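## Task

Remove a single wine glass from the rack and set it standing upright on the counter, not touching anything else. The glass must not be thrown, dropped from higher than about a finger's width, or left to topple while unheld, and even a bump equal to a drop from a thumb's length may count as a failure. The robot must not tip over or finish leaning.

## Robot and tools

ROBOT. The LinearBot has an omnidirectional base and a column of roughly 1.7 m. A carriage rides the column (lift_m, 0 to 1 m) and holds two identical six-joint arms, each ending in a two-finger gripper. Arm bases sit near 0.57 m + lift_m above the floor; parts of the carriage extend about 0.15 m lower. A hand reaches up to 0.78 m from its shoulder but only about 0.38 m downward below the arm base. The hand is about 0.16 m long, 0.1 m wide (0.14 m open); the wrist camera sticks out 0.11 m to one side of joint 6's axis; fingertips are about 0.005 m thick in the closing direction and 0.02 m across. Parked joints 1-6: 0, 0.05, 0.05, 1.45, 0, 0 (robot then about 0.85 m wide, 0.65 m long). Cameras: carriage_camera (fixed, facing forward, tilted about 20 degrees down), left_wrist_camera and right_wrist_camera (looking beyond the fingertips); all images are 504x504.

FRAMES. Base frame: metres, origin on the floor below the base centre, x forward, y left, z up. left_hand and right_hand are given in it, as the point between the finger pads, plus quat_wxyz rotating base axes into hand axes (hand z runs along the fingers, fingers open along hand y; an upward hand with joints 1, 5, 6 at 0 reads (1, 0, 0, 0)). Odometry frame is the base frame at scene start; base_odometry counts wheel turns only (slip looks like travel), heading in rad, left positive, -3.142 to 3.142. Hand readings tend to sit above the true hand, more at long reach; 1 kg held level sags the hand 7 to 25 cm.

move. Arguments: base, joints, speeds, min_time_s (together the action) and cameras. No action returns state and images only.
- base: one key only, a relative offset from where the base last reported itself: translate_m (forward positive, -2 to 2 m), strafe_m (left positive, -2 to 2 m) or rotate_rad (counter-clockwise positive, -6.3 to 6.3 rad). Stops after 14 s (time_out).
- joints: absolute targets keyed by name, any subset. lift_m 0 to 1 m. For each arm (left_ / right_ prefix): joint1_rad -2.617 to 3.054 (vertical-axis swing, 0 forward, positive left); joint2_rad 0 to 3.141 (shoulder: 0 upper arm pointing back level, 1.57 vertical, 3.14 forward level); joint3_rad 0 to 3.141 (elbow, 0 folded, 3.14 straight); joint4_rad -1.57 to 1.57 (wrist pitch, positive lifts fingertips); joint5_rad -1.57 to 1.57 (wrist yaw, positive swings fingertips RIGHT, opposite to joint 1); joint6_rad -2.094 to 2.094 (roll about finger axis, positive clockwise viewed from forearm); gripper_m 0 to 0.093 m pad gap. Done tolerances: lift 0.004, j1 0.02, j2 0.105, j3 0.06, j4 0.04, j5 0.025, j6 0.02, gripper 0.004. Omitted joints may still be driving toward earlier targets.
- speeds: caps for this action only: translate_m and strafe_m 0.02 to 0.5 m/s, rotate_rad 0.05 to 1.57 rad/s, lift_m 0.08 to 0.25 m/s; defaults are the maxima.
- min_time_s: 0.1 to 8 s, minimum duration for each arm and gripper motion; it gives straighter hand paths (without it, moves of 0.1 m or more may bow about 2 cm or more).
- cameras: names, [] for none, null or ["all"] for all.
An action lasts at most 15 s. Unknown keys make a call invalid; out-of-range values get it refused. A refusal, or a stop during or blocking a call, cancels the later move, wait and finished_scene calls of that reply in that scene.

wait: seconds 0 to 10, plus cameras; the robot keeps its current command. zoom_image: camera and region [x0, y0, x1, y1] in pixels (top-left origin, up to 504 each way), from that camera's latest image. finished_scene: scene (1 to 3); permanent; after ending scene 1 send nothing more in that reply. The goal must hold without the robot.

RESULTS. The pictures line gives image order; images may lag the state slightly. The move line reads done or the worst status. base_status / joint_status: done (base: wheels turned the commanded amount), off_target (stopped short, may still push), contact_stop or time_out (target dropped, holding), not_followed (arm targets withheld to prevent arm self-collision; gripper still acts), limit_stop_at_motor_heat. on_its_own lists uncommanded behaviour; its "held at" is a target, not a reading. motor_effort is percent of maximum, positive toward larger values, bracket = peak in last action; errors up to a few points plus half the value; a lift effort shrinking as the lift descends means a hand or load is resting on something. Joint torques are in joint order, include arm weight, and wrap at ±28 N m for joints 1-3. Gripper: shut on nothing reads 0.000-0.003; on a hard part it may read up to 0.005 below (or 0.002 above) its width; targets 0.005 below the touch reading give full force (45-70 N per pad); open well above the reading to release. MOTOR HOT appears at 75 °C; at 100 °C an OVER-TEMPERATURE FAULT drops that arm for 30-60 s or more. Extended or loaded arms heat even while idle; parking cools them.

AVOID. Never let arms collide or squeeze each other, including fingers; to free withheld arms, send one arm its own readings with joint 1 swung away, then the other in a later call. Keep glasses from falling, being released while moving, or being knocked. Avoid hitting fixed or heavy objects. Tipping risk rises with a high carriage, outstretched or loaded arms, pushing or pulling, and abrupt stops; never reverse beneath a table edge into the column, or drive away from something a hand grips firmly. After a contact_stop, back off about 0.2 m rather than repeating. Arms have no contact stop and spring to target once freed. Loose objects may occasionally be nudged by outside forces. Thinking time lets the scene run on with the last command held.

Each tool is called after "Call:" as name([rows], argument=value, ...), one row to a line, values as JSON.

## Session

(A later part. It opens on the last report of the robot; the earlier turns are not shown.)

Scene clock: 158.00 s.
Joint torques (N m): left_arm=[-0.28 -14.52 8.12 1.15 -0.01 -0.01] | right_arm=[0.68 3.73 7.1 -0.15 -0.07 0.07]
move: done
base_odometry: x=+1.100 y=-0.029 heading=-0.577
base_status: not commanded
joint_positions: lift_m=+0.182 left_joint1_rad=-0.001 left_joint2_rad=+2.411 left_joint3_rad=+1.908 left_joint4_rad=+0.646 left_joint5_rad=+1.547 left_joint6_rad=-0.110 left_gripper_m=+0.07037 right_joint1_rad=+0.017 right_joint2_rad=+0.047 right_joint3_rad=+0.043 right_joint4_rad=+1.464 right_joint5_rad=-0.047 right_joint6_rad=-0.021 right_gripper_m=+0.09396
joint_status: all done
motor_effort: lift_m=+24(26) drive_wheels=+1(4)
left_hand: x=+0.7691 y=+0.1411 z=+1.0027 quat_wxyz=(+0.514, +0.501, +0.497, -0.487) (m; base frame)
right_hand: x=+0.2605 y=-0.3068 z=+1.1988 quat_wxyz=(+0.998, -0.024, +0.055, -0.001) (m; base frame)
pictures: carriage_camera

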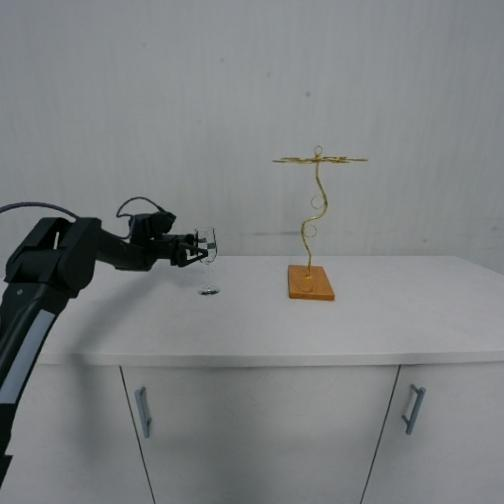

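Call:
move(joints={"left_gripper_m": 0.074}, min_time_s=2.5, cameras=["carriage_camera", "left_wrist_camera"])

Call:
zoom_image(camera="carriage_camera", region=[160, 220, 260, 320])

Scene clock: 161.80 s.
Joint torques (N m): left_arm=[-0.34 -14.64 8.16 1.15 0.02 -0.03] | right_arm=[0.58 3.78 7.09 -0.13 -0.1 0.05]
move: done
base_odometry: x=+1.100 y=-0.029 heading=-0.577
base_status: not commanded
joint_positions: lift_m=+0.182 left_joint1_rad=-0.001 left_joint2_rad=+2.411 left_joint3_rad=+1.908 left_joint4_rad=+0.645 left_joint5_rad=+1.547 left_joint6_rad=-0.110 left_gripper_m=+0.07393 right_joint1_rad=+0.017 right_joint2_rad=+0.047 right_joint3_rad=+0.043 right_joint4_rad=+1.464 right_joint5_rad=-0.047 right_joint6_rad=-0.021 right_gripper_m=+0.09396
joint_status: all done
motor_effort: lift_m=+24(24) drive_wheels=+1(1)
left_hand: x=+0.7691 y=+0.1411 z=+1.0026 quat_wxyz=(+0.514, +0.501, +0.497, -0.487) (m; base frame)
right_hand: x=+0.2605 y=-0.3068 z=+1.1988 quat_wxyz=(+0.998, -0.024, +0.055, -0.001) (m; base frame)
pictures: carriage_camera, left_wrist_camera

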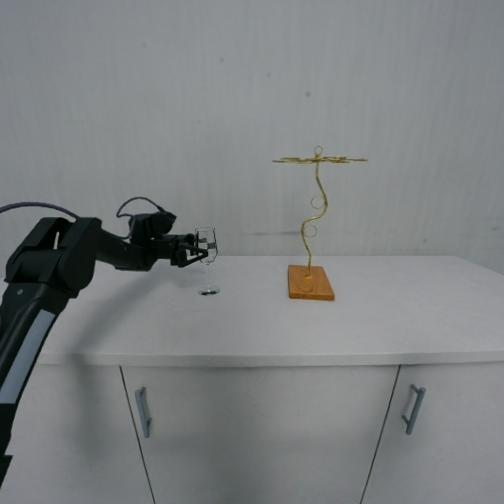

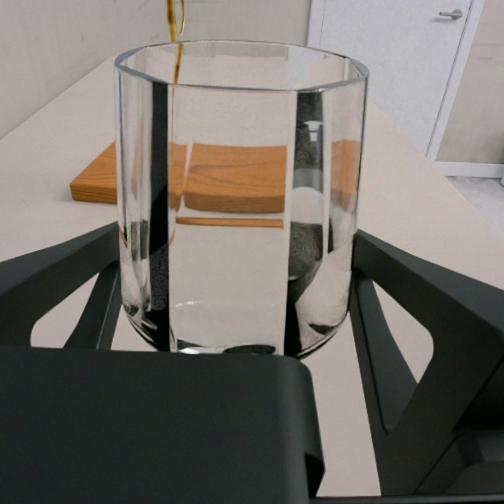

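Scaled by 5.040 from the camera's 504x504 image, which has a finer 720x720 frame.

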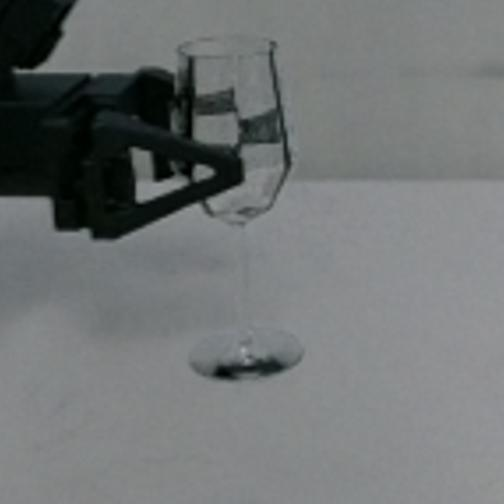

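Call:
move(joints={"left_gripper_m": 0.093}, min_time_s=3, cameras=["carriage_camera", "left_wrist_camera"])

Call:
zoom_image(camera="carriage_camera", region=[160, 220, 260, 320])

Scene clock: 166.57 s.
Joint torques (N m): left_arm=[-0.21 -14.58 8.05 1.16 -0.02 -0.02] | right_arm=[0.62 3.73 7.05 -0.13 -0.07 0.03]
move: done
base_odometry: x=+1.100 y=-0.029 heading=-0.577
base_status: not commanded
joint_positions: lift_m=+0.182 left_joint1_rad=-0.001 left_joint2_rad=+2.411 left_joint3_rad=+1.908 left_joint4_rad=+0.645 left_joint5_rad=+1.547 left_joint6_rad=-0.110 left_gripper_m=+0.09290 right_joint1_rad=+0.017 right_joint2_rad=+0.047 right_joint3_rad=+0.043 right_joint4_rad=+1.464 right_joint5_rad=-0.047 right_joint6_rad=-0.021 right_gripper_m=+0.09396
joint_status: all done
motor_effort: lift_m=+24(24) drive_wheels=+1(1)
left_hand: x=+0.7691 y=+0.1411 z=+1.0026 quat_wxyz=(+0.514, +0.501, +0.497, -0.487) (m; base frame)
right_hand: x=+0.2605 y=-0.3068 z=+1.1988 quat_wxyz=(+0.998, -0.024, +0.055, -0.001) (m; base frame)
pictures: carriage_camera, left_wrist_camera

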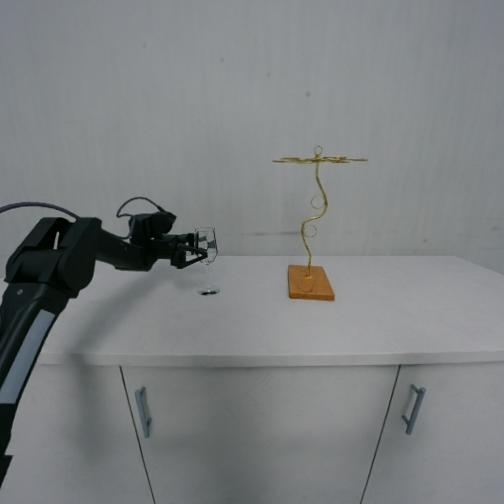

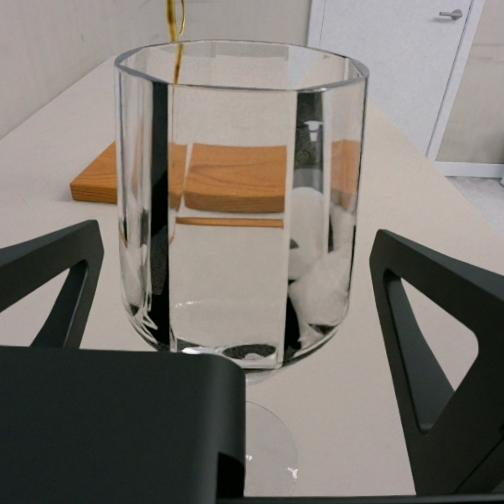

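Scaled by 5.040 from the camera's 504x504 image, which has a finer 720x720 frame.

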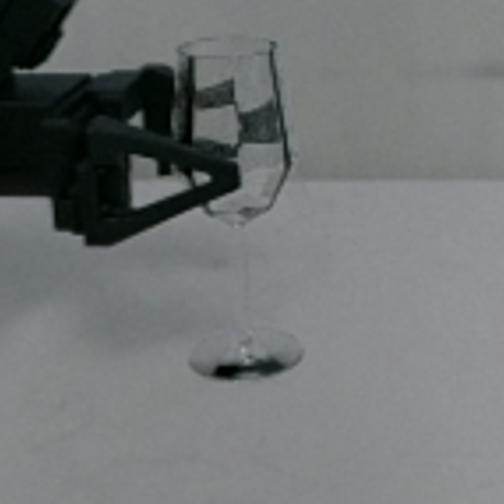

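Call:
move(base={"strafe_m": 0.12}, speeds={"strafe_m": 0.06}, cameras=["carriage_camera", "left_wrist_camera"])

Call:
move(base={"strafe_m": 0.15}, speeds={"strafe_m": 0.15}, cameras=["carriage_camera"])

Scene clock: 170.77 s.
Joint torques (N m): left_arm=[-0.23 -14.52 8.28 1.15 0 -0.03] | right_arm=[0.62 3.74 7.05 -0.13 -0.08 0.04]
move: done
base_odometry: x=+1.166 y=+0.071 heading=-0.577
base_status: done
joint_positions: lift_m=+0.182 left_joint1_rad=+0.002 left_joint2_rad=+2.411 left_joint3_rad=+1.908 left_joint4_rad=+0.644 left_joint5_rad=+1.547 left_joint6_rad=-0.110 left_gripper_m=+0.09290 right_joint1_rad=+0.017 right_joint2_rad=+0.047 right_joint3_rad=+0.043 right_joint4_rad=+1.464 right_joint5_rad=-0.047 right_joint6_rad=-0.021 right_gripper_m=+0.09396
joint_status: not commanded
motor_effort: lift_m=+24(24) drive_wheels=-3(5)
left_hand: x=+0.7695 y=+0.1423 z=+1.0025 quat_wxyz=(+0.515, +0.501, +0.498, -0.487) (m; base frame)
right_hand: x=+0.2605 y=-0.3068 z=+1.1988 quat_wxyz=(+0.998, -0.024, +0.055, -0.001) (m; base frame)
pictures: carriage_camera, left_wrist_camera

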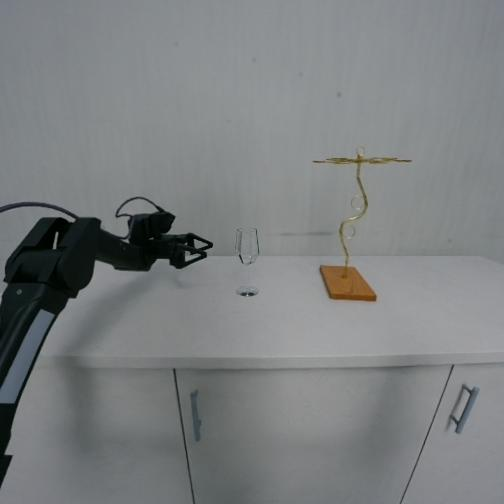

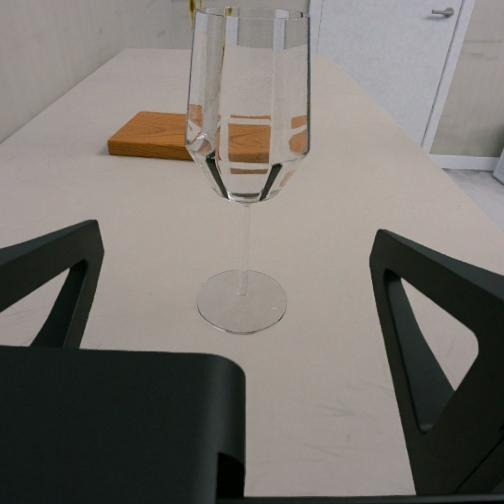

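Scene clock: 172.77 s.
Joint torques (N m): left_arm=[-0.42 -14.43 8.17 1.2 -0.04 -0.02] | right_arm=[0.57 3.75 7.12 -0.16 -0.07 0.05]
move: done
base_odometry: x=+1.248 y=+0.197 heading=-0.577
base_status: done
joint_positions: lift_m=+0.182 left_joint1_rad=+0.002 left_joint2_rad=+2.411 left_joint3_rad=+1.908 left_joint4_rad=+0.644 left_joint5_rad=+1.547 left_joint6_rad=-0.110 left_gripper_m=+0.09290 right_joint1_rad=+0.017 right_joint2_rad=+0.047 right_joint3_rad=+0.043 right_joint4_rad=+1.464 right_joint5_rad=-0.047 right_joint6_rad=-0.021 right_gripper_m=+0.09396
joint_status: not commanded
motor_effort: lift_m=+24(24) drive_wheels=+0(6)
left_hand: x=+0.7695 y=+0.1423 z=+1.0025 quat_wxyz=(+0.514, +0.500, +0.498, -0.487) (m; base frame)
right_hand: x=+0.2605 y=-0.3068 z=+1.1988 quat_wxyz=(+0.998, -0.024, +0.055, -0.001) (m; base frame)
pictures: carriage_camera

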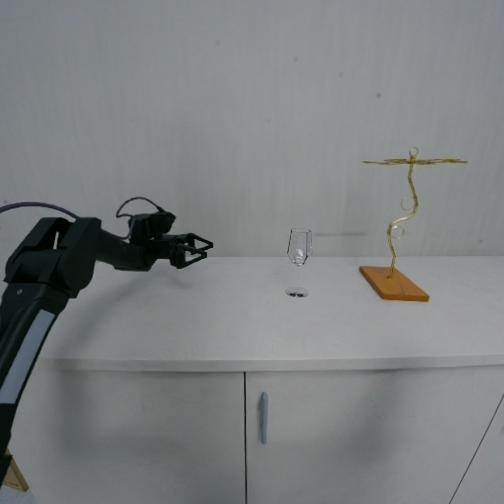

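Call:
finished_scene(scene=1)

The scene is finished: the task was done.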